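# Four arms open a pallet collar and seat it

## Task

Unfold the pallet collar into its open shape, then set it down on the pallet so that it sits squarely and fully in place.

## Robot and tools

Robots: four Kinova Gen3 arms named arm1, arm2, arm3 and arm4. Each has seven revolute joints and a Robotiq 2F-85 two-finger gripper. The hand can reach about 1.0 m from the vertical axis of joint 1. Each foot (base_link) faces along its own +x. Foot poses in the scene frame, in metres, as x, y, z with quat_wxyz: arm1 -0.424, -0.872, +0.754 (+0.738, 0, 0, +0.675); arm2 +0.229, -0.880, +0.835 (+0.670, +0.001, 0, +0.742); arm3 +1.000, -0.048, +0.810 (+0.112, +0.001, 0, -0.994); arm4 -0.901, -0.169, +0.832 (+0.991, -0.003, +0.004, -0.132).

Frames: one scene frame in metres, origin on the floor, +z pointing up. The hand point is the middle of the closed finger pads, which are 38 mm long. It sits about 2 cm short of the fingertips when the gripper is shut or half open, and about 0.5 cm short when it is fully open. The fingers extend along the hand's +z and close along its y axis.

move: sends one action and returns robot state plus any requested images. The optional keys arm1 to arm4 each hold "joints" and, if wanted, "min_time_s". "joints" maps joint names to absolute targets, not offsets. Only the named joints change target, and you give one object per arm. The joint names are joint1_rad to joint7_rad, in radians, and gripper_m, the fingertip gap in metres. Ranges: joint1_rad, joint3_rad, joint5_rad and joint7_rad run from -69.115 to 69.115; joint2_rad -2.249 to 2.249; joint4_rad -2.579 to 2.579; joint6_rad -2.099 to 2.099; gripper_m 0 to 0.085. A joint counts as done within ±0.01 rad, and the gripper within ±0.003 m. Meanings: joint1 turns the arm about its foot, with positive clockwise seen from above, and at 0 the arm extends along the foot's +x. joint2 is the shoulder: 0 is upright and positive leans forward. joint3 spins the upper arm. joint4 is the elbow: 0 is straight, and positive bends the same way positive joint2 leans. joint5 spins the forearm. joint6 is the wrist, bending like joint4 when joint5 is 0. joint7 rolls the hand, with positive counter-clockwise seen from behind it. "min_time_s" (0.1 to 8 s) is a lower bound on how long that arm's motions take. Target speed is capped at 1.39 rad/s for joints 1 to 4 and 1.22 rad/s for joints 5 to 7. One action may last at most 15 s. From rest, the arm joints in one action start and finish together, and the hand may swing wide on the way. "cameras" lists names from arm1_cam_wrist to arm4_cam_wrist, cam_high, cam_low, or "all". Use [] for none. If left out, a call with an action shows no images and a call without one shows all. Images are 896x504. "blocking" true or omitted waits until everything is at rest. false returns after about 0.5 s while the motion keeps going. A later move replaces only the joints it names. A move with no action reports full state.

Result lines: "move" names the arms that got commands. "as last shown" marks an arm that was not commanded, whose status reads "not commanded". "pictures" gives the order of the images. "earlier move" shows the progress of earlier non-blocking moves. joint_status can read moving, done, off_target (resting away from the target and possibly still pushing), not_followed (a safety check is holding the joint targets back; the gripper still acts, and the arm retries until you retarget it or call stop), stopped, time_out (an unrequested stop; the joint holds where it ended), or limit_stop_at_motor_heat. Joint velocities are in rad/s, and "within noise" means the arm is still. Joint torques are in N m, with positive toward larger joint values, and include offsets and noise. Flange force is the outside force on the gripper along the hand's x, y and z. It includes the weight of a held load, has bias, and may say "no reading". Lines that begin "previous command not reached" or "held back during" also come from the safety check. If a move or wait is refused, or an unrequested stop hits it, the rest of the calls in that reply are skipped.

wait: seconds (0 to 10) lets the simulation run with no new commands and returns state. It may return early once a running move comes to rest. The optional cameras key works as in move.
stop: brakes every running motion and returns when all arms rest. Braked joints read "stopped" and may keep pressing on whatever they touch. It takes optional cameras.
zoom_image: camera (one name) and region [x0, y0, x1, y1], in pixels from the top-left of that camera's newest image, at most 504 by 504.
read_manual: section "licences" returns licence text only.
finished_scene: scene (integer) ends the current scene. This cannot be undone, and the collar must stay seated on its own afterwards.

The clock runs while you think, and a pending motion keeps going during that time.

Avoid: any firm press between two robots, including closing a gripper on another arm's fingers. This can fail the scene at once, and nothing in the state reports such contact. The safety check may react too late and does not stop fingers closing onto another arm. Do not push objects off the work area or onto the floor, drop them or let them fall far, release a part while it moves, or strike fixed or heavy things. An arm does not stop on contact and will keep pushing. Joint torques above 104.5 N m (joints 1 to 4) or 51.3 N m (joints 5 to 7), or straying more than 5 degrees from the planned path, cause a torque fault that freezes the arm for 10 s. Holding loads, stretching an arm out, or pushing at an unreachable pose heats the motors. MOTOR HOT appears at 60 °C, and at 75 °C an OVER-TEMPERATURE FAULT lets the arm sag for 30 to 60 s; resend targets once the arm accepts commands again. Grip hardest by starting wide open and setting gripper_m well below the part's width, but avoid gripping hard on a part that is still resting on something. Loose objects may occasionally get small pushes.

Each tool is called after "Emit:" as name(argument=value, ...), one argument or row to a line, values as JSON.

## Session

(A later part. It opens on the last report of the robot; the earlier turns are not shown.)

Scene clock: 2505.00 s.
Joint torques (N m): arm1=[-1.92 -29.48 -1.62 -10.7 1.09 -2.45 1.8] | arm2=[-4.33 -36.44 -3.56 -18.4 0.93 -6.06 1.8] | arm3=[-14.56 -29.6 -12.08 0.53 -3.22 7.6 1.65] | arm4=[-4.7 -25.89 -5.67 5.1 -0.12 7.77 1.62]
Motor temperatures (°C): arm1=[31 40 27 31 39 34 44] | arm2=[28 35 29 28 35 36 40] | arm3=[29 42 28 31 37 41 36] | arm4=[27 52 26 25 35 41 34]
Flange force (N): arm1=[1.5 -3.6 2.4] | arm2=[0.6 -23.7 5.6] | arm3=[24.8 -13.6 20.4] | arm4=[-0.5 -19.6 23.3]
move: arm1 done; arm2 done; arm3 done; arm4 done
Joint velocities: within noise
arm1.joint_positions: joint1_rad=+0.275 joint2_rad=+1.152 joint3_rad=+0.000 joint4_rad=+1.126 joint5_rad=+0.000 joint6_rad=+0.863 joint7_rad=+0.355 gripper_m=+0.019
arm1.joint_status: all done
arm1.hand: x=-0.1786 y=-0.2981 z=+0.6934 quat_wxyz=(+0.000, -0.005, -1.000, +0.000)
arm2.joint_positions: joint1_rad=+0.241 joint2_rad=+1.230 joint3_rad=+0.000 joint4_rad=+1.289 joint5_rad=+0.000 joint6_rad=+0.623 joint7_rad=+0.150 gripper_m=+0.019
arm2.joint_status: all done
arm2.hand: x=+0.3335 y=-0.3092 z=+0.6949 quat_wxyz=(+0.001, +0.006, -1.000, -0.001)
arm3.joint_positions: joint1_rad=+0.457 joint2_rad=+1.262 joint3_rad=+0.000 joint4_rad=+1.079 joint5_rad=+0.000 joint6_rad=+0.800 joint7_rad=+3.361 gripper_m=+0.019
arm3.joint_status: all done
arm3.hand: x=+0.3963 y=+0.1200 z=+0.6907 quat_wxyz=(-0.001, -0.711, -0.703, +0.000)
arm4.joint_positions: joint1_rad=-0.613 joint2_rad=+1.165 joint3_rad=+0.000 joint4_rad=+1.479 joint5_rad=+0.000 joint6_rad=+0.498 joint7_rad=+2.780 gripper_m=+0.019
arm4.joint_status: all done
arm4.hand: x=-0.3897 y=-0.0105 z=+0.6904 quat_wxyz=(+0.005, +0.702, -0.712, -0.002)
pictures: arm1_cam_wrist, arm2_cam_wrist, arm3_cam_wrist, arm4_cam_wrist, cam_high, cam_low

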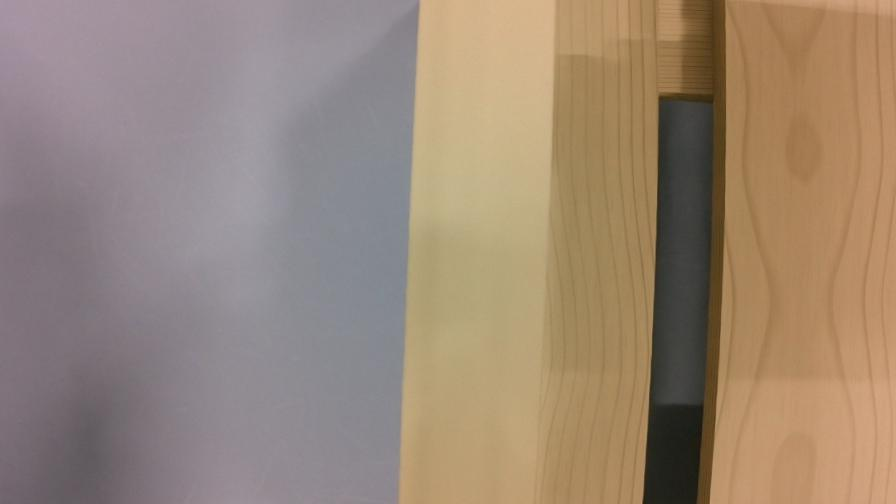

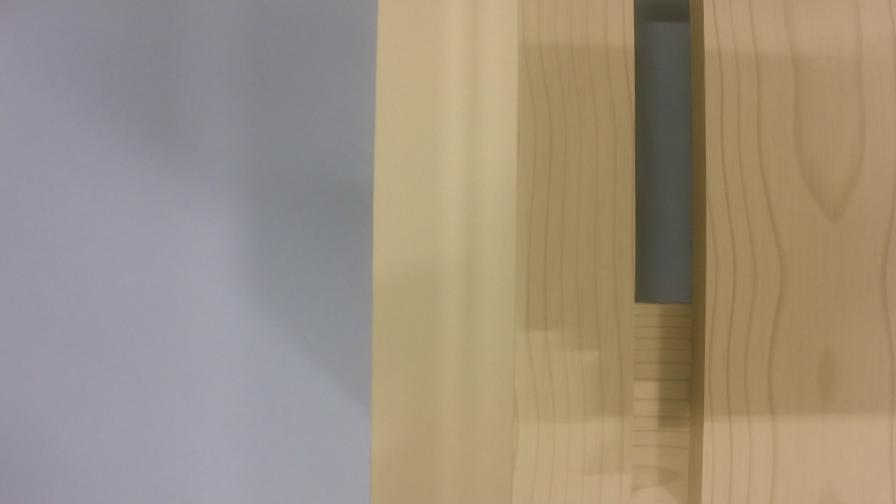

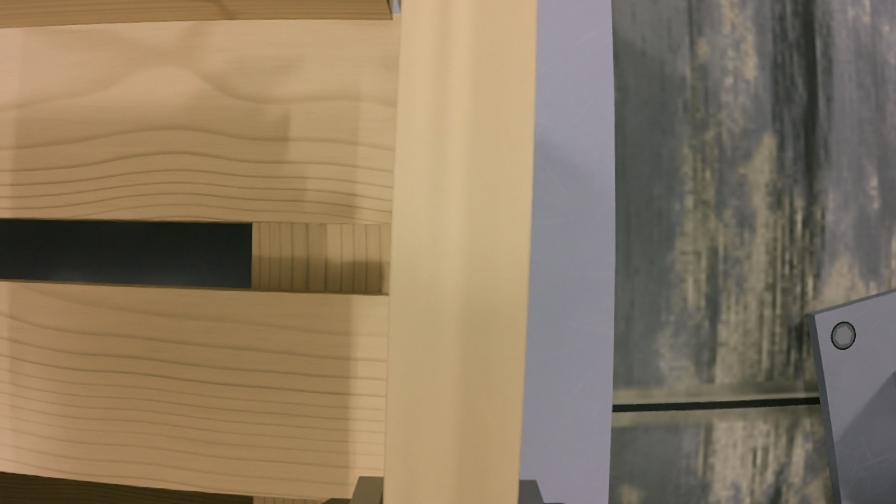

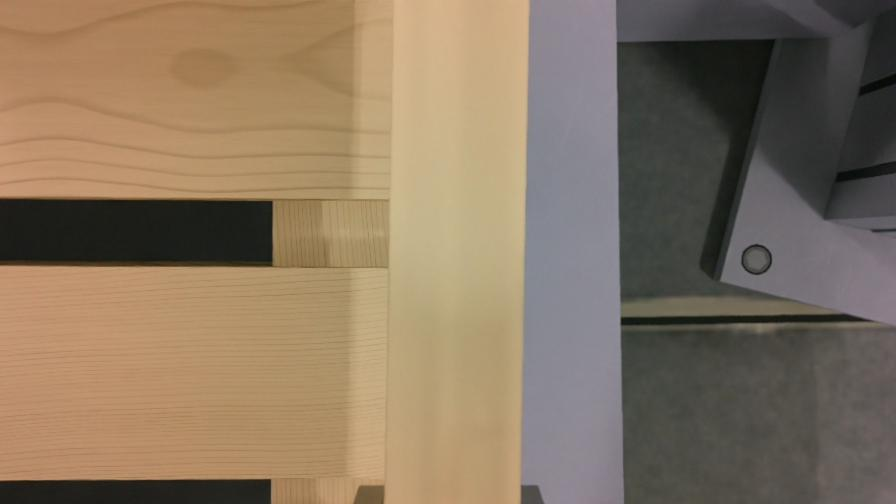

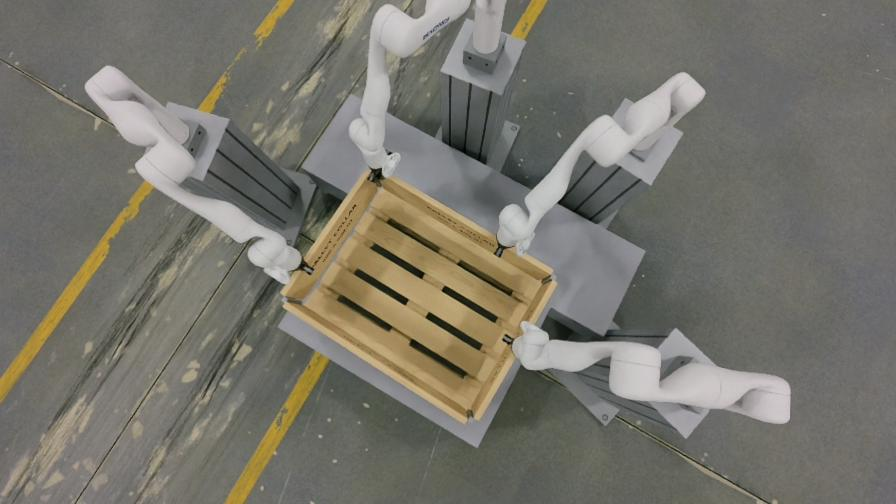

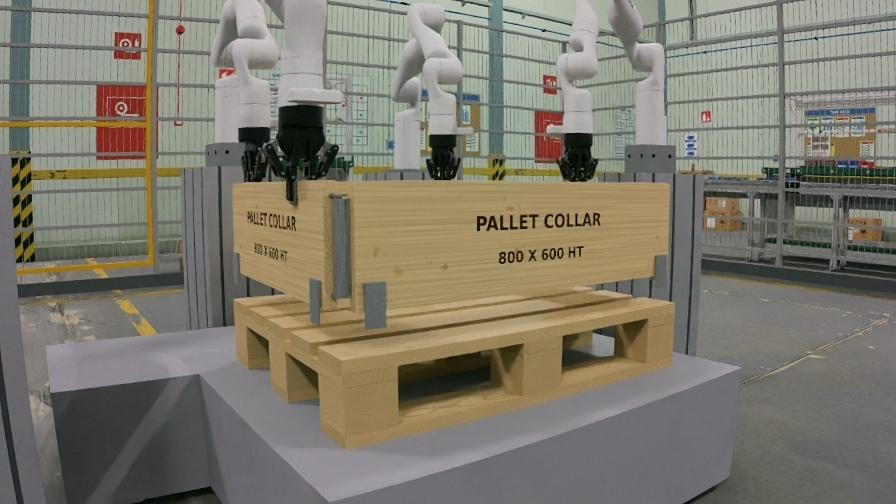

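Emit:
move(
  arm1={"joints": {"joint1_rad": 0.273, "joint2_rad": 1.2176, "joint4_rad": 1.1135, "joint6_rad": 0.8105, "joint7_rad": 0.3585}, "min_time_s": 3},
  arm2={"joints": {"joint1_rad": 0.2383, "joint2_rad": 1.3083, "joint4_rad": 1.2416, "joint6_rad": 0.5917, "joint7_rad": 0.1529}, "min_time_s": 3},
  arm3={"joints": {"joint1_rad": 0.4633, "joint2_rad": 1.3461, "joint4_rad": 1.0039, "joint6_rad": 0.7916, "joint7_rad": 3.3773}, "min_time_s": 3},
  arm4={"joints": {"joint1_rad": -0.6131, "joint2_rad": 1.2351, "joint4_rad": 1.4585, "joint6_rad": 0.448, "joint7_rad": 2.7903}, "min_time_s": 3},
  cameras=["cam_low", "cam_high", "arm1_cam_wrist", "arm2_cam_wrist", "arm3_cam_wrist", "arm4_cam_wrist"],
)

Emit:
zoom_image(
  camera="cam_low",
  region=[220, 240, 420, 440],
)

Emit:
zoom_image(
  camera="cam_low",
  region=[580, 240, 720, 380],
)

Scene clock: 2988.10 s.
Joint torques (N m): arm1=[-0.79 -21.51 -0.41 -5.95 1.67 -1.01 1.73] | arm2=[-3.99 -31.77 -3.15 -9.2 1.01 -0.72 1.79] | arm3=[-4.13 -29.91 -2.48 -1.32 0.23 6.47 1.53] | arm4=[-5.12 -32.25 -5.36 2.23 0.01 6.42 1.36]
Motor temperatures (°C): arm1=[31 37 26 31 39 33 43] | arm2=[27 40 28 31 34 37 40] | arm3=[29 37 28 30 36 43 36] | arm4=[27 44 26 25 35 42 34]
Flange force (N): arm1=[2.1 -0.6 -8.3] | arm2=[-2.0 -7.3 9.2] | arm3=[7.3 -11.0 18.0] | arm4=[2.1 -16.4 32.8]
move: arm1 done; arm2 done; arm3 done; arm4 done
Joint velocities: within noise
arm1.joint_positions: joint1_rad=+0.273 joint2_rad=+1.218 joint3_rad=+0.000 joint4_rad=+1.113 joint5_rad=+0.000 joint6_rad=+0.811 joint7_rad=+0.358 gripper_m=+0.019
arm1.joint_status: all done
arm1.hand: x=-0.1799 y=-0.2985 z=+0.6557 quat_wxyz=(+0.000, -0.002, -1.000, +0.000)
arm2.joint_positions: joint1_rad=+0.238 joint2_rad=+1.308 joint3_rad=+0.000 joint4_rad=+1.242 joint5_rad=+0.000 joint6_rad=+0.592 joint7_rad=+0.153 gripper_m=+0.019
arm2.joint_status: all done
arm2.hand: x=+0.3321 y=-0.3069 z=+0.6579 quat_wxyz=(+0.001, +0.009, -1.000, -0.001)
arm3.joint_positions: joint1_rad=+0.463 joint2_rad=+1.346 joint3_rad=+0.000 joint4_rad=+1.004 joint5_rad=+0.000 joint6_rad=+0.792 joint7_rad=+3.377 gripper_m=+0.019
arm3.joint_status: all done
arm3.hand: x=+0.3903 y=+0.1256 z=+0.6548 quat_wxyz=(-0.001, -0.708, -0.706, +0.000)
arm4.joint_positions: joint1_rad=-0.613 joint2_rad=+1.235 joint3_rad=+0.000 joint4_rad=+1.459 joint5_rad=+0.000 joint6_rad=+0.448 joint7_rad=+2.790 gripper_m=+0.019
arm4.joint_status: all done
arm4.hand: x=-0.3929 y=-0.0116 z=+0.6559 quat_wxyz=(+0.005, +0.706, -0.708, -0.002)
pictures: arm1_cam_wrist, arm2_cam_wrist, arm3_cam_wrist, arm4_cam_wrist, cam_high, cam_low

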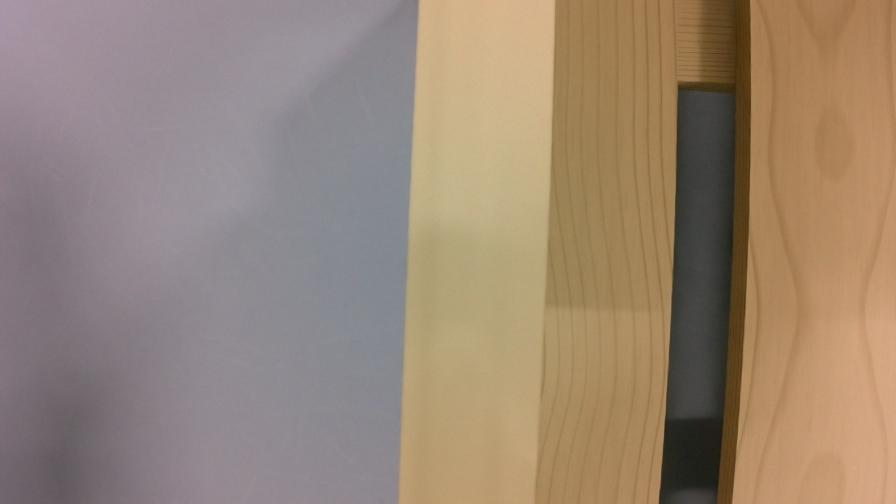

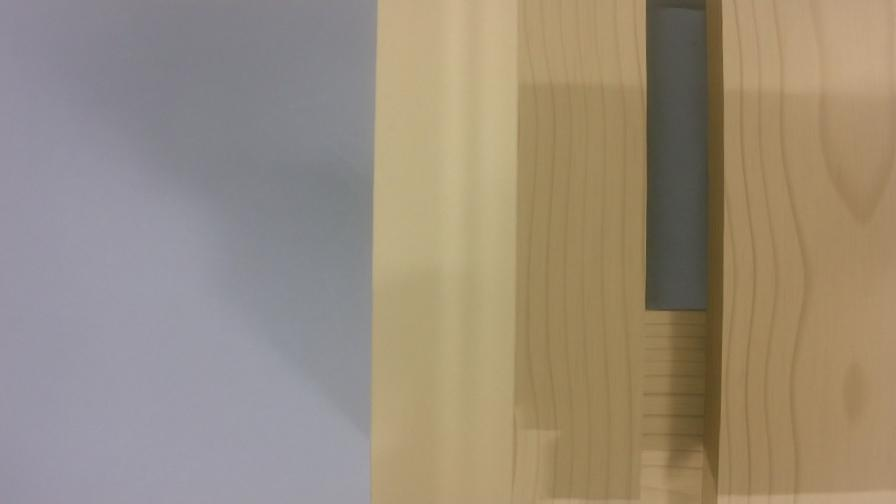

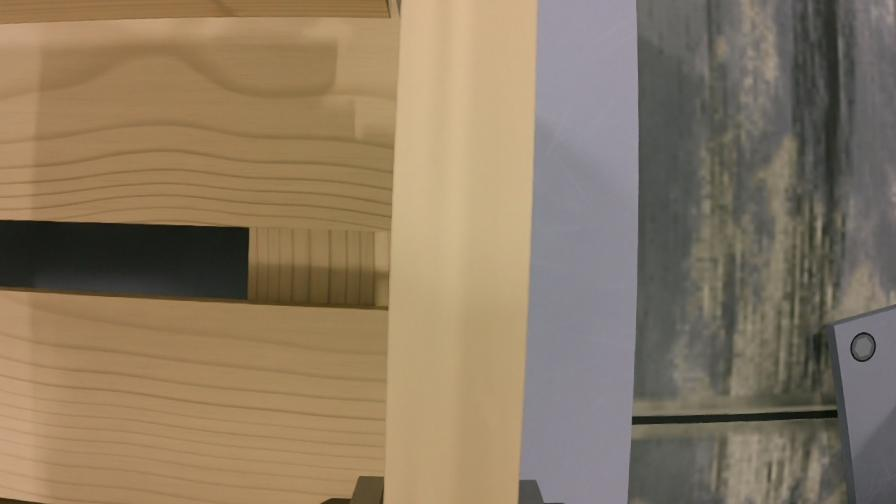

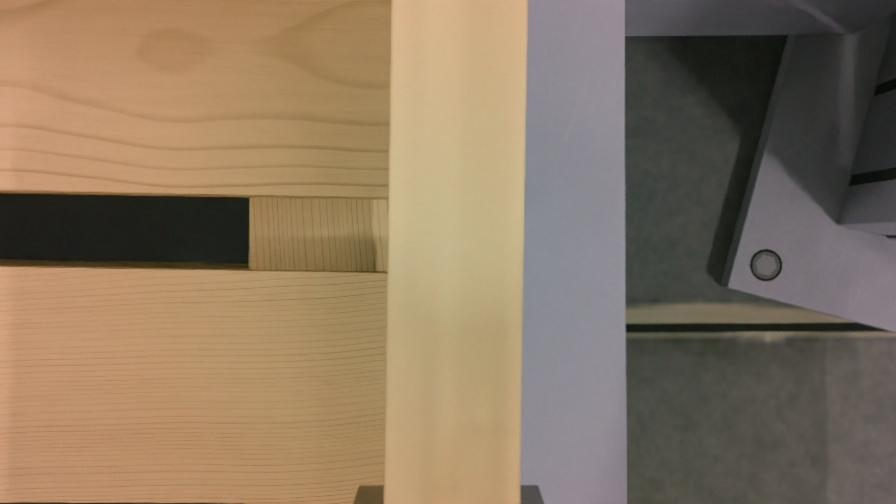

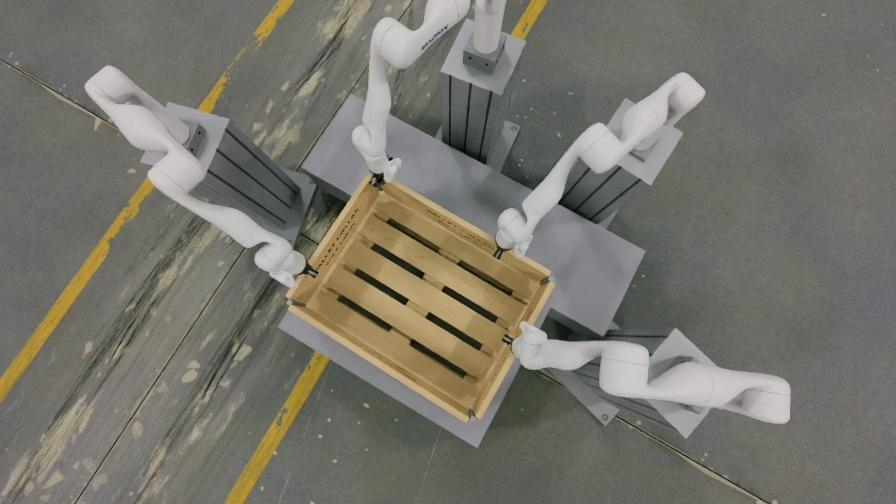

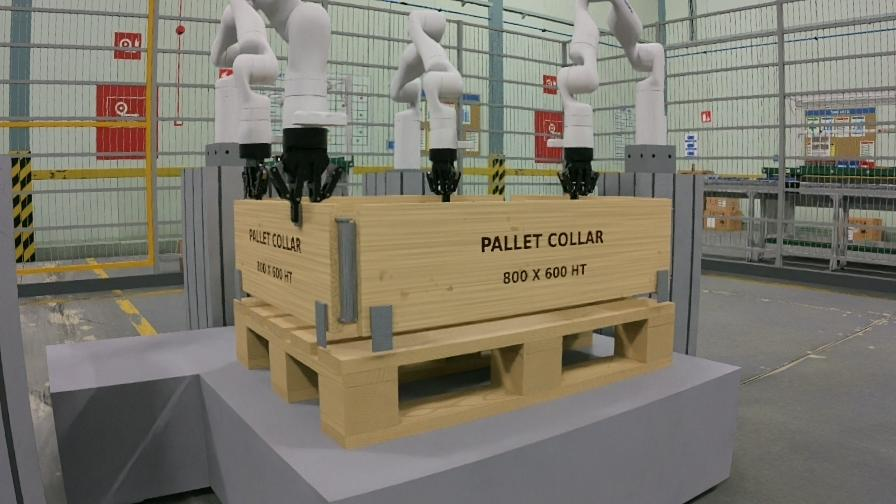

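Scaled by 2.520 from the camera's image (finer frame: 1280x720).

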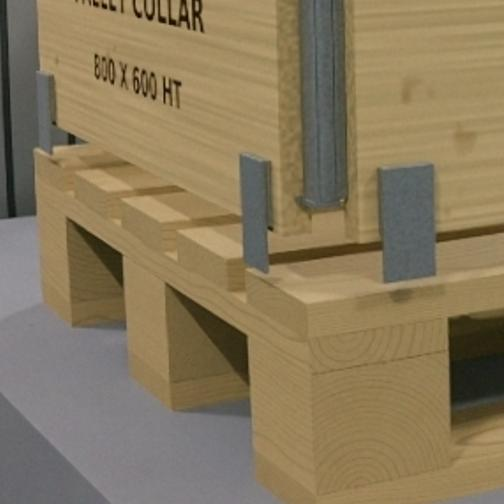

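Scaled by 3.600 from the camera's image (finer frame: 1280x720).

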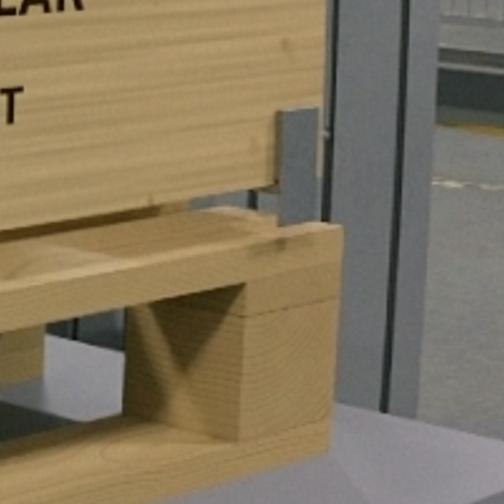

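Emit:
move(
  arm1={"joints": {"joint2_rad": 1.2549, "joint4_rad": 1.0998, "joint6_rad": 0.7869}, "min_time_s": 2},
  arm2={"joints": {"joint2_rad": 1.3504, "joint4_rad": 1.2157, "joint6_rad": 0.5755}, "min_time_s": 2},
  arm3={"joints": {"joint2_rad": 1.3864, "joint4_rad": 0.9790, "joint6_rad": 0.7762}, "min_time_s": 2},
  arm4={"joints": {"joint2_rad": 1.2784, "joint4_rad": 1.4349, "joint6_rad": 0.4283}, "min_time_s": 2},
  cameras=["cam_low", "cam_high"],
)

Scene clock: 3146.77 s.
Joint torques (N m): arm1=[-0.89 -20.47 -0.61 -6.82 1.57 -2.27 1.71] | arm2=[-4.09 -31.72 -3.41 -8.44 1.02 -0.47 1.74] | arm3=[-3.33 -29.75 -1.75 -0.81 0.51 6.62 1.56] | arm4=[-6.89 -32.58 -7.25 2.7 -0.35 6.42 1.32]
Motor temperatures (°C): arm1=[31 35 26 30 39 33 43] | arm2=[28 39 28 29 34 37 40] | arm3=[29 37 28 30 36 42 36] | arm4=[27 43 26 25 34 42 34]
Flange force (N): arm1=[3.1 -3.5 -12.6] | arm2=[-2.6 -5.7 9.6] | arm3=[6.3 -12.5 18.6] | arm4=[5.1 -18.4 34.1]
move: arm1 done; arm2 done; arm3 done; arm4 done
Joint velocities: within noise
arm1.joint_positions: joint1_rad=+0.273 joint2_rad=+1.255 joint3_rad=+0.000 joint4_rad=+1.100 joint5_rad=+0.000 joint6_rad=+0.787 joint7_rad=+0.358 gripper_m=+0.019
arm1.joint_status: all done
arm1.hand: x=-0.1799 y=-0.2985 z=+0.6356 quat_wxyz=(+0.000, -0.002, -1.000, +0.000)
arm2.joint_positions: joint1_rad=+0.238 joint2_rad=+1.350 joint3_rad=+0.000 joint4_rad=+1.216 joint5_rad=+0.000 joint6_rad=+0.576 joint7_rad=+0.153 gripper_m=+0.019
arm2.joint_status: all done
arm2.hand: x=+0.3321 y=-0.3069 z=+0.6379 quat_wxyz=(+0.001, +0.009, -1.000, -0.001)
arm3.joint_positions: joint1_rad=+0.463 joint2_rad=+1.386 joint3_rad=+0.000 joint4_rad=+0.979 joint5_rad=+0.000 joint6_rad=+0.776 joint7_rad=+3.377 gripper_m=+0.019
arm3.joint_status: all done
arm3.hand: x=+0.3903 y=+0.1256 z=+0.6348 quat_wxyz=(-0.001, -0.708, -0.706, +0.000)
arm4.joint_positions: joint1_rad=-0.613 joint2_rad=+1.278 joint3_rad=+0.000 joint4_rad=+1.435 joint5_rad=+0.000 joint6_rad=+0.428 joint7_rad=+2.790 gripper_m=+0.019
arm4.joint_status: all done
arm4.hand: x=-0.3931 y=-0.0117 z=+0.6359 quat_wxyz=(+0.005, +0.706, -0.708, -0.002)
pictures: cam_high, cam_low

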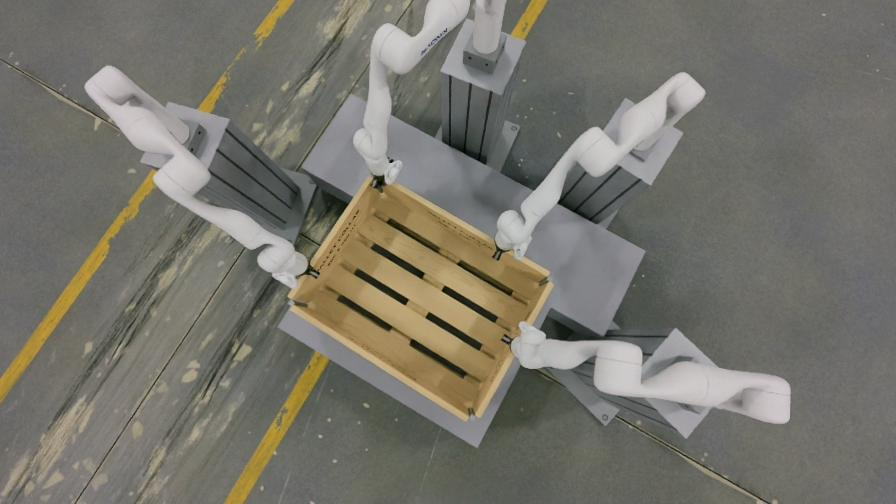

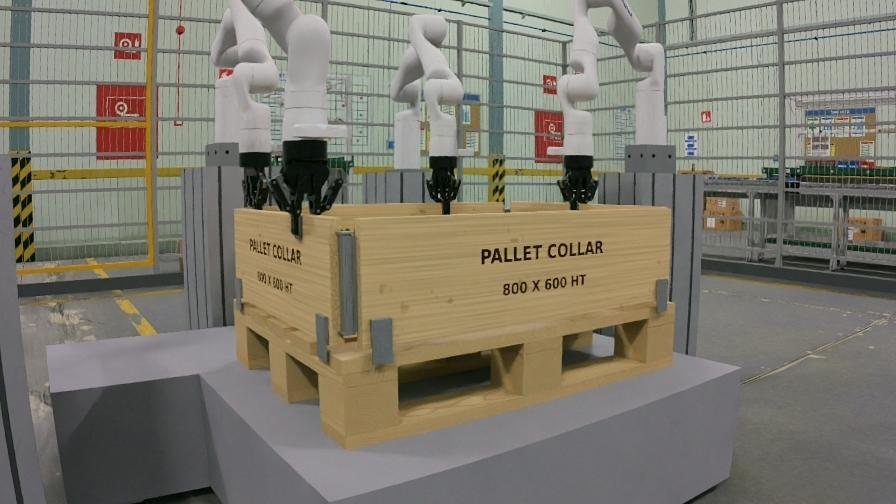

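Emit:
move(
  arm1={"joints": {"joint2_rad": 1.2735, "joint4_rad": 1.0917, "joint6_rad": 0.7764}, "min_time_s": 1.5},
  arm2={"joints": {"joint2_rad": 1.3717, "joint4_rad": 1.2013, "joint6_rad": 0.5686}, "min_time_s": 1.5},
  arm3={"joints": {"joint2_rad": 1.4071, "joint4_rad": 0.9651, "joint6_rad": 0.7694}, "min_time_s": 1.5},
  arm4={"joints": {"joint2_rad": 1.3002, "joint4_rad": 1.4219, "joint6_rad": 0.4195}, "min_time_s": 1.5},
  cameras=["cam_low"],
)

Emit:
zoom_image(
  camera="cam_low",
  region=[220, 190, 720, 450],
)

Scene clock: 3159.93 s.
Joint torques (N m): arm1=[-0.66 -21.37 -0.4 -6.59 1.6 -1.84 1.67] | arm2=[-4.03 -31.93 -3.22 -8.73 1.02 -0.64 1.77] | arm3=[-3.73 -29.26 -2.05 -0.41 0.44 6.77 1.57] | arm4=[-6.45 -31.78 -6.75 3.21 -0.23 6.59 1.37]
Motor temperatures (°C): arm1=[31 35 26 30 39 33 43] | arm2=[28 39 28 29 34 37 40] | arm3=[29 37 28 30 36 42 36] | arm4=[27 43 26 25 34 42 34]
Flange force (N): arm1=[3.0 -2.3 -10.4] | arm2=[-2.2 -6.6 9.2] | arm3=[7.0 -12.8 18.3] | arm4=[4.2 -18.2 33.1]
move: arm1 done; arm2 done; arm3 done; arm4 done
Joint velocities: within noise
arm1.joint_positions: joint1_rad=+0.273 joint2_rad=+1.273 joint3_rad=+0.000 joint4_rad=+1.092 joint5_rad=+0.000 joint6_rad=+0.776 joint7_rad=+0.358 gripper_m=+0.019
arm1.joint_status: all done
arm1.hand: x=-0.1799 y=-0.2985 z=+0.6258 quat_wxyz=(+0.000, -0.002, -1.000, +0.000)
arm2.joint_positions: joint1_rad=+0.238 joint2_rad=+1.372 joint3_rad=+0.000 joint4_rad=+1.201 joint5_rad=+0.000 joint6_rad=+0.569 joint7_rad=+0.153 gripper_m=+0.019
arm2.joint_status: all done
arm2.hand: x=+0.3320 y=-0.3068 z=+0.6280 quat_wxyz=(+0.001, +0.009, -1.000, -0.001)
arm3.joint_positions: joint1_rad=+0.463 joint2_rad=+1.407 joint3_rad=+0.000 joint4_rad=+0.965 joint5_rad=+0.000 joint6_rad=+0.769 joint7_rad=+3.377 gripper_m=+0.019
arm3.joint_status: all done
arm3.hand: x=+0.3903 y=+0.1256 z=+0.6247 quat_wxyz=(-0.001, -0.708, -0.706, +0.000)
arm4.joint_positions: joint1_rad=-0.613 joint2_rad=+1.300 joint3_rad=+0.000 joint4_rad=+1.422 joint5_rad=+0.000 joint6_rad=+0.420 joint7_rad=+2.790 gripper_m=+0.019
arm4.joint_status: all done
arm4.hand: x=-0.3932 y=-0.0117 z=+0.6260 quat_wxyz=(+0.005, +0.706, -0.708, -0.002)

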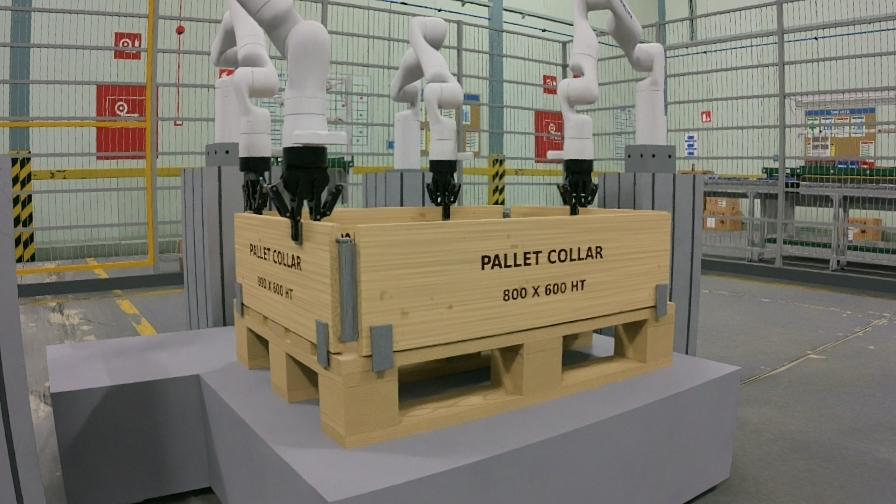

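Scaled by 1.008 from the camera's image (finer frame: 1280x720).

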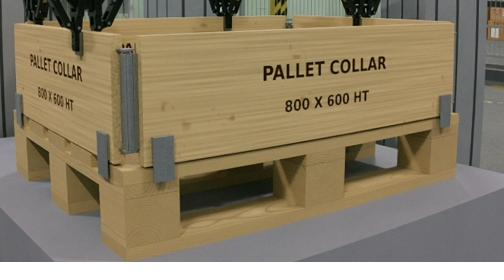

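Emit:
move(
  arm1={"joints": {"joint2_rad": 1.2851, "joint4_rad": 1.0863, "joint6_rad": 0.7702}, "min_time_s": 1.2},
  arm2={"joints": {"joint2_rad": 1.3846, "joint4_rad": 1.1924, "joint6_rad": 0.5646}, "min_time_s": 1.2},
  arm3={"joints": {"joint2_rad": 1.4195, "joint4_rad": 0.9562, "joint6_rad": 0.7659}, "min_time_s": 1.2},
  arm4={"joints": {"joint2_rad": 1.3134, "joint4_rad": 1.4138, "joint6_rad": 0.4144}, "min_time_s": 1.2},
  cameras=["cam_low"],
)

Emit:
zoom_image(
  camera="cam_low",
  region=[220, 280, 470, 420],
)

Emit:
zoom_image(
  camera="cam_low",
  region=[470, 260, 720, 400],
)

Scene clock: 3174.70 s.
Joint torques (N m): arm1=[-1.05 21.19 -1.34 -5.4 1.67 -13.88 1.68] | arm2=[-6.85 -5.02 -6.54 -7.72 0.38 -6.25 1.73] | arm3=[-9.27 -4.42 -7.24 0.06 -1.34 -0.42 1.26] | arm4=[-1.33 -14.37 -1.97 2.29 0.85 3 1.52]
Motor temperatures (°C): arm1=[31 35 26 30 39 33 43] | arm2=[28 39 28 29 34 37 40] | arm3=[29 37 28 30 36 42 36] | arm4=[27 43 26 25 34 42 34]
Flange force (N): arm1=[14.8 -32.0 -103.7] | arm2=[-4.4 -20.5 -51.1] | arm3=[10.6 8.4 -37.2] | arm4=[-2.2 -5.5 -9.4]
move: arm1 done; arm2 done; arm3 done; arm4 done
Joint velocities: within noise
arm1.joint_positions: joint1_rad=+0.273 joint2_rad=+1.285 joint3_rad=+0.000 joint4_rad=+1.086 joint5_rad=+0.000 joint6_rad=+0.770 joint7_rad=+0.358 gripper_m=+0.019
arm1.joint_status: all done
arm1.hand: x=-0.1799 y=-0.2984 z=+0.6198 quat_wxyz=(+0.000, -0.002, -1.000, +0.000)
arm2.joint_positions: joint1_rad=+0.238 joint2_rad=+1.384 joint3_rad=+0.000 joint4_rad=+1.192 joint5_rad=+0.000 joint6_rad=+0.565 joint7_rad=+0.153 gripper_m=+0.019
arm2.joint_status: all done
arm2.hand: x=+0.3321 y=-0.3068 z=+0.6220 quat_wxyz=(+0.001, +0.009, -1.000, -0.001)
arm3.joint_positions: joint1_rad=+0.463 joint2_rad=+1.419 joint3_rad=+0.000 joint4_rad=+0.956 joint5_rad=+0.000 joint6_rad=+0.766 joint7_rad=+3.377 gripper_m=+0.019
arm3.joint_status: all done
arm3.hand: x=+0.3903 y=+0.1256 z=+0.6189 quat_wxyz=(-0.001, -0.708, -0.706, +0.000)
arm4.joint_positions: joint1_rad=-0.613 joint2_rad=+1.313 joint3_rad=+0.000 joint4_rad=+1.414 joint5_rad=+0.000 joint6_rad=+0.414 joint7_rad=+2.790 gripper_m=+0.019
arm4.joint_status: all done
arm4.hand: x=-0.3932 y=-0.0117 z=+0.6200 quat_wxyz=(+0.005, +0.706, -0.708, -0.002)

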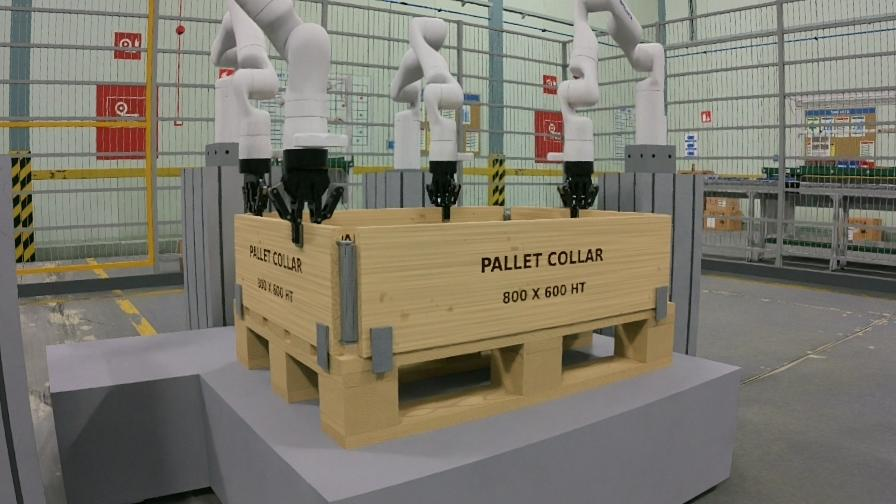

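Scaled by 2.016 from the camera's image (finer frame: 1280x720).

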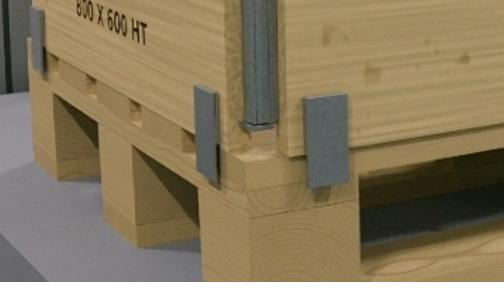

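Scaled by 2.016 from the camera's image (finer frame: 1280x720).

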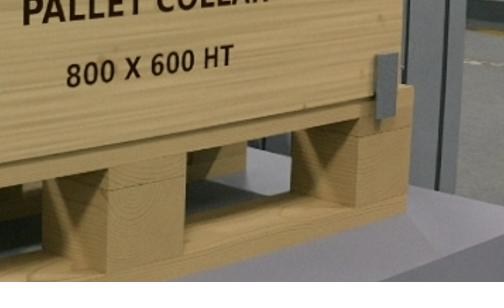

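Emit:
move(
  arm1={"joints": {"joint2_rad": 1.2828, "joint4_rad": 1.0874, "joint6_rad": 0.7714}, "min_time_s": 1},
  arm2={"joints": {"joint2_rad": 1.3828, "joint4_rad": 1.1937, "joint6_rad": 0.5651}, "min_time_s": 1},
  arm3={"joints": {"joint2_rad": 1.4178, "joint4_rad": 0.9574, "joint6_rad": 0.7664}, "min_time_s": 1},
  arm4={"joints": {"joint2_rad": 1.3120, "joint4_rad": 1.4147, "joint6_rad": 0.4149}, "min_time_s": 1},
)

Scene clock: 3202.73 s.
Joint torques (N m): arm1=[-2.27 8.76 -2.29 -4.08 1.19 -8.99 1.67] | arm2=[-7.6 -15.25 -7.25 -5.26 0.22 -2.14 1.76] | arm3=[-9.85 -13.96 -7.56 1.31 -1.53 3.51 1.27] | arm4=[-1.5 -20.83 -2.24 2.7 0.64 4.44 1.4]
Motor temperatures (°C): arm1=[31 36 26 30 39 35 43] | arm2=[28 37 28 29 34 37 40] | arm3=[29 36 28 30 36 41 36] | arm4=[27 42 26 25 34 42 34]
Flange force (N): arm1=[7.7 -20.3 -73.6] | arm2=[-7.9 -9.1 -22.6] | arm3=[14.6 -2.4 -13.0] | arm4=[-2.7 -9.0 6.6]
move: arm1 done; arm2 done; arm3 done; arm4 done
Joint velocities: within noise
arm1.joint_positions: joint1_rad=+0.273 joint2_rad=+1.283 joint3_rad=+0.000 joint4_rad=+1.087 joint5_rad=+0.000 joint6_rad=+0.771 joint7_rad=+0.358 gripper_m=+0.019
arm1.joint_status: all done
arm1.hand: x=-0.1799 y=-0.2985 z=+0.6210 quat_wxyz=(+0.000, -0.002, -1.000, +0.000)
arm2.joint_positions: joint1_rad=+0.238 joint2_rad=+1.383 joint3_rad=+0.000 joint4_rad=+1.194 joint5_rad=+0.000 joint6_rad=+0.565 joint7_rad=+0.153 gripper_m=+0.019
arm2.joint_status: all done
arm2.hand: x=+0.3320 y=-0.3069 z=+0.6228 quat_wxyz=(+0.001, +0.009, -1.000, -0.001)
arm3.joint_positions: joint1_rad=+0.463 joint2_rad=+1.418 joint3_rad=+0.000 joint4_rad=+0.957 joint5_rad=+0.000 joint6_rad=+0.766 joint7_rad=+3.377 gripper_m=+0.019
arm3.joint_status: all done
arm3.hand: x=+0.3904 y=+0.1256 z=+0.6196 quat_wxyz=(-0.001, -0.708, -0.706, +0.000)
arm4.joint_positions: joint1_rad=-0.613 joint2_rad=+1.312 joint3_rad=+0.000 joint4_rad=+1.415 joint5_rad=+0.000 joint6_rad=+0.415 joint7_rad=+2.790 gripper_m=+0.019
arm4.joint_status: all done
arm4.hand: x=-0.3932 y=-0.0118 z=+0.6206 quat_wxyz=(+0.005, +0.706, -0.708, -0.002)
pictures: none

Emit:
move(
  arm1={"joints": {"joint2_rad": 1.2812, "joint4_rad": 1.0882, "joint6_rad": 0.7722}, "min_time_s": 1},
  arm2={"joints": {"joint2_rad": 1.3820, "joint4_rad": 1.1942, "joint6_rad": 0.5654}, "min_time_s": 1},
  arm3={"joints": {"joint2_rad": 1.4172, "joint4_rad": 0.9578, "joint6_rad": 0.7666}, "min_time_s": 1},
  cameras=["cam_low"],
)

Emit:
zoom_image(
  camera="cam_low",
  region=[220, 280, 470, 420],
)

Emit:
zoom_image(
  camera="cam_low",
  region=[470, 260, 720, 400],
)

Scene clock: 3220.73 s.
Joint torques (N m): arm1=[-2.81 -0.72 -2.67 -3.57 0.98 -5.72 1.69] | arm2=[-8.28 -20.52 -7.9 -5.34 -0.07 -1.05 1.73] | arm3=[-8.61 -18.08 -6.36 1.19 -1.14 4.62 1.29] | arm4=[-1.61 -21.13 -2.37 2.58 0.62 4.32 1.41]
Motor temperatures (°C): arm1=[31 35 26 30 39 35 43] | arm2=[28 36 28 28 34 37 40] | arm3=[29 36 28 30 36 41 36] | arm4=[27 42 26 25 34 42 34]
Flange force (N): arm1=[3.4 -12.2 -51.5] | arm2=[-9.8 -6.1 -10.7] | arm3=[13.6 -6.0 -3.9] | arm4=[-2.6 -9.2 7.0]
move: arm1 done; arm2 done; arm3 done
Joint velocities: within noise
arm1.joint_positions: joint1_rad=+0.273 joint2_rad=+1.281 joint3_rad=+0.000 joint4_rad=+1.088 joint5_rad=+0.000 joint6_rad=+0.772 joint7_rad=+0.358 gripper_m=+0.019
arm1.joint_status: all done
arm1.hand: x=-0.1799 y=-0.2985 z=+0.6218 quat_wxyz=(+0.000, -0.002, -1.000, +0.000)
arm2.joint_positions: joint1_rad=+0.238 joint2_rad=+1.382 joint3_rad=+0.000 joint4_rad=+1.194 joint5_rad=+0.000 joint6_rad=+0.565 joint7_rad=+0.153 gripper_m=+0.019
arm2.joint_status: all done
arm2.hand: x=+0.3320 y=-0.3068 z=+0.6232 quat_wxyz=(+0.001, +0.009, -1.000, -0.001)
arm3.joint_positions: joint1_rad=+0.463 joint2_rad=+1.417 joint3_rad=+0.000 joint4_rad=+0.958 joint5_rad=+0.000 joint6_rad=+0.767 joint7_rad=+3.377 gripper_m=+0.019
arm3.joint_status: all done
arm3.hand: x=+0.3903 y=+0.1255 z=+0.6199 quat_wxyz=(-0.001, -0.708, -0.706, +0.000)
arm4: as last shown

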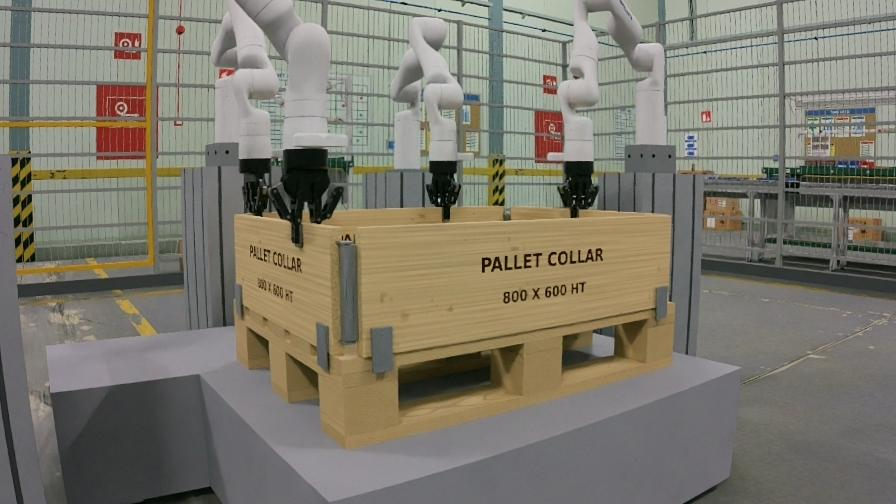

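Scaled by 2.016 from the camera's image (finer frame: 1280x720).

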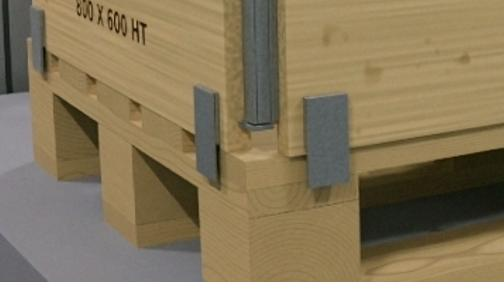

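Scaled by 2.016 from the camera's image (finer frame: 1280x720).

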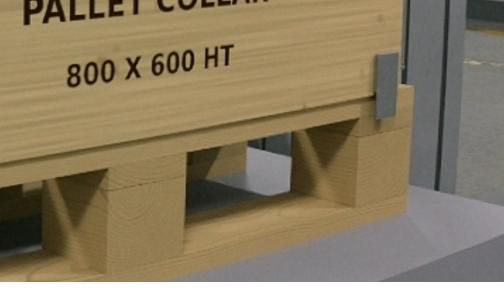

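Emit:
move(
  arm1={"joints": {"joint2_rad": 1.2785, "joint4_rad": 1.0894, "joint6_rad": 0.7737}, "min_time_s": 1},
)

Emit:
move(
  arm1={"joints": {"gripper_m": 0.05}},
  arm2={"joints": {"gripper_m": 0.05}},
  arm3={"joints": {"gripper_m": 0.05}},
  arm4={"joints": {"gripper_m": 0.05}},
  cameras=["cam_low", "cam_high"],
)

Emit:
zoom_image(
  camera="cam_low",
  region=[220, 190, 720, 450],
)

Scene clock: 3236.47 s.
Joint torques (N m): arm1=[-3.4 -15.91 -2.84 -3.18 0.72 -0.77 1.6] | arm2=[-8.07 -20.78 -7.47 -7.7 0.06 -2.49 1.76] | arm3=[-7.22 -18.07 -5.23 1.03 -0.7 4.39 1.33] | arm4=[-1.86 -21.2 -2.53 2.4 0.6 4.24 1.44]
Motor temperatures (°C): arm1=[31 35 26 30 39 35 43] | arm2=[28 36 28 28 34 37 40] | arm3=[29 36 28 30 36 41 36] | arm4=[27 42 26 24 34 42 34]
Flange force (N): arm1=[-2.9 -0.1 -16.8] | arm2=[-8.2 -11.9 -14.6] | arm3=[11.4 -6.5 -4.3] | arm4=[-2.1 -8.9 6.8]
move: arm1 done
Joint velocities: within noise
arm1.joint_positions: joint1_rad=+0.273 joint2_rad=+1.279 joint3_rad=+0.000 joint4_rad=+1.089 joint5_rad=+0.000 joint6_rad=+0.774 joint7_rad=+0.358 gripper_m=+0.019
arm1.joint_status: all done
arm1.hand: x=-0.1799 y=-0.2985 z=+0.6232 quat_wxyz=(+0.000, -0.002, -1.000, +0.000)
arm2, arm3, arm4: as last shown
arm3.hand: x=+0.3903 y=+0.1256 z=+0.6199 quat_wxyz=(-0.001, -0.708, -0.706, +0.000)
pictures: none

Scene clock: 3237.33 s.
Joint torques (N m): arm1=[-0.55 -27.25 -0.9 -6.38 0.25 -0.02 0.39] | arm2=[0.67 -22.77 0.2 -5.58 0.18 -0.25 -0.36] | arm3=[-0.69 -25.76 0.52 -6.9 0.56 0.06 0] | arm4=[0.28 -23.01 -0.52 -3.42 -0.19 0.33 -0.03]
Motor temperatures (°C): arm1=[31 35 26 30 39 35 43] | arm2=[28 36 28 28 34 37 40] | arm3=[29 36 28 30 36 41 36] | arm4=[27 42 26 24 34 42 34]
Flange force (N): arm1=[-1.1 2.4 2.9] | arm2=[1.9 -5.1 -5.6] | arm3=[-0.5 5.4 -2.7] | arm4=[-0.3 0.9 -0.5]
move: arm1 done; arm2 done; arm3 done; arm4 done
Joint velocities: within noise
arm1.joint_positions: joint1_rad=+0.273 joint2_rad=+1.279 joint3_rad=+0.000 joint4_rad=+1.089 joint5_rad=+0.000 joint6_rad=+0.774 joint7_rad=+0.358 gripper_m=+0.050
arm1.joint_status: all done
arm1.hand: x=-0.1799 y=-0.2985 z=+0.6232 quat_wxyz=(+0.000, -0.002, -1.000, +0.000)
arm2.joint_positions: joint1_rad=+0.238 joint2_rad=+1.382 joint3_rad=+0.000 joint4_rad=+1.194 joint5_rad=+0.000 joint6_rad=+0.565 joint7_rad=+0.153 gripper_m=+0.050
arm2.joint_status: all done
arm2.hand: x=+0.3320 y=-0.3068 z=+0.6232 quat_wxyz=(+0.001, +0.009, -1.000, -0.001)
arm3.joint_positions: joint1_rad=+0.463 joint2_rad=+1.417 joint3_rad=+0.000 joint4_rad=+0.958 joint5_rad=+0.000 joint6_rad=+0.767 joint7_rad=+3.377 gripper_m=+0.050
arm3.joint_status: all done
arm3.hand: x=+0.3904 y=+0.1256 z=+0.6199 quat_wxyz=(-0.001, -0.708, -0.706, +0.000)
arm4.joint_positions: joint1_rad=-0.613 joint2_rad=+1.312 joint3_rad=+0.000 joint4_rad=+1.415 joint5_rad=+0.000 joint6_rad=+0.415 joint7_rad=+2.790 gripper_m=+0.050
arm4.joint_status: all done
arm4.hand: x=-0.3933 y=-0.0117 z=+0.6206 quat_wxyz=(+0.005, +0.706, -0.708, -0.002)
pictures: cam_high, cam_low

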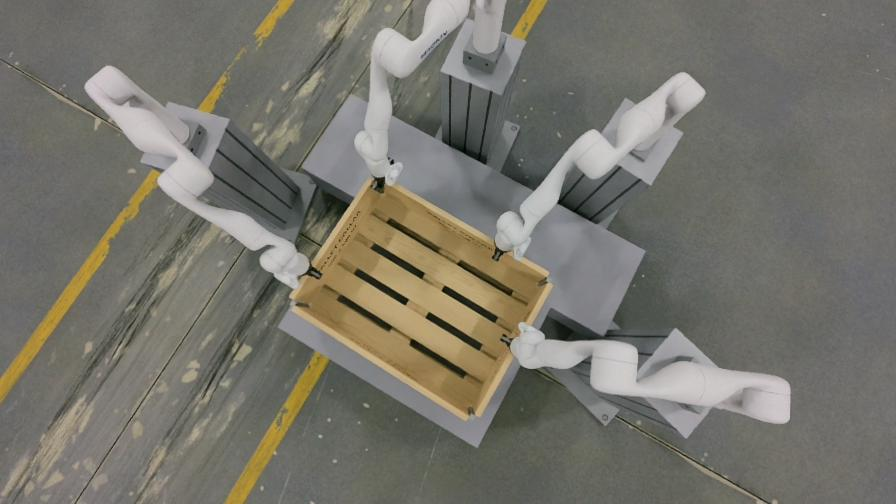

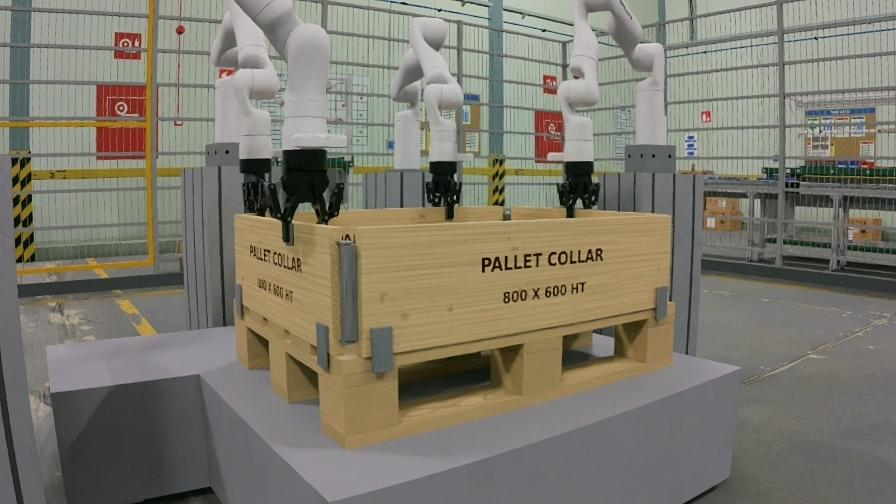

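Scaled by 1.008 from the camera's image (finer frame: 1280x720).

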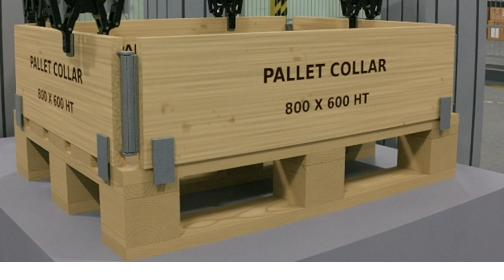

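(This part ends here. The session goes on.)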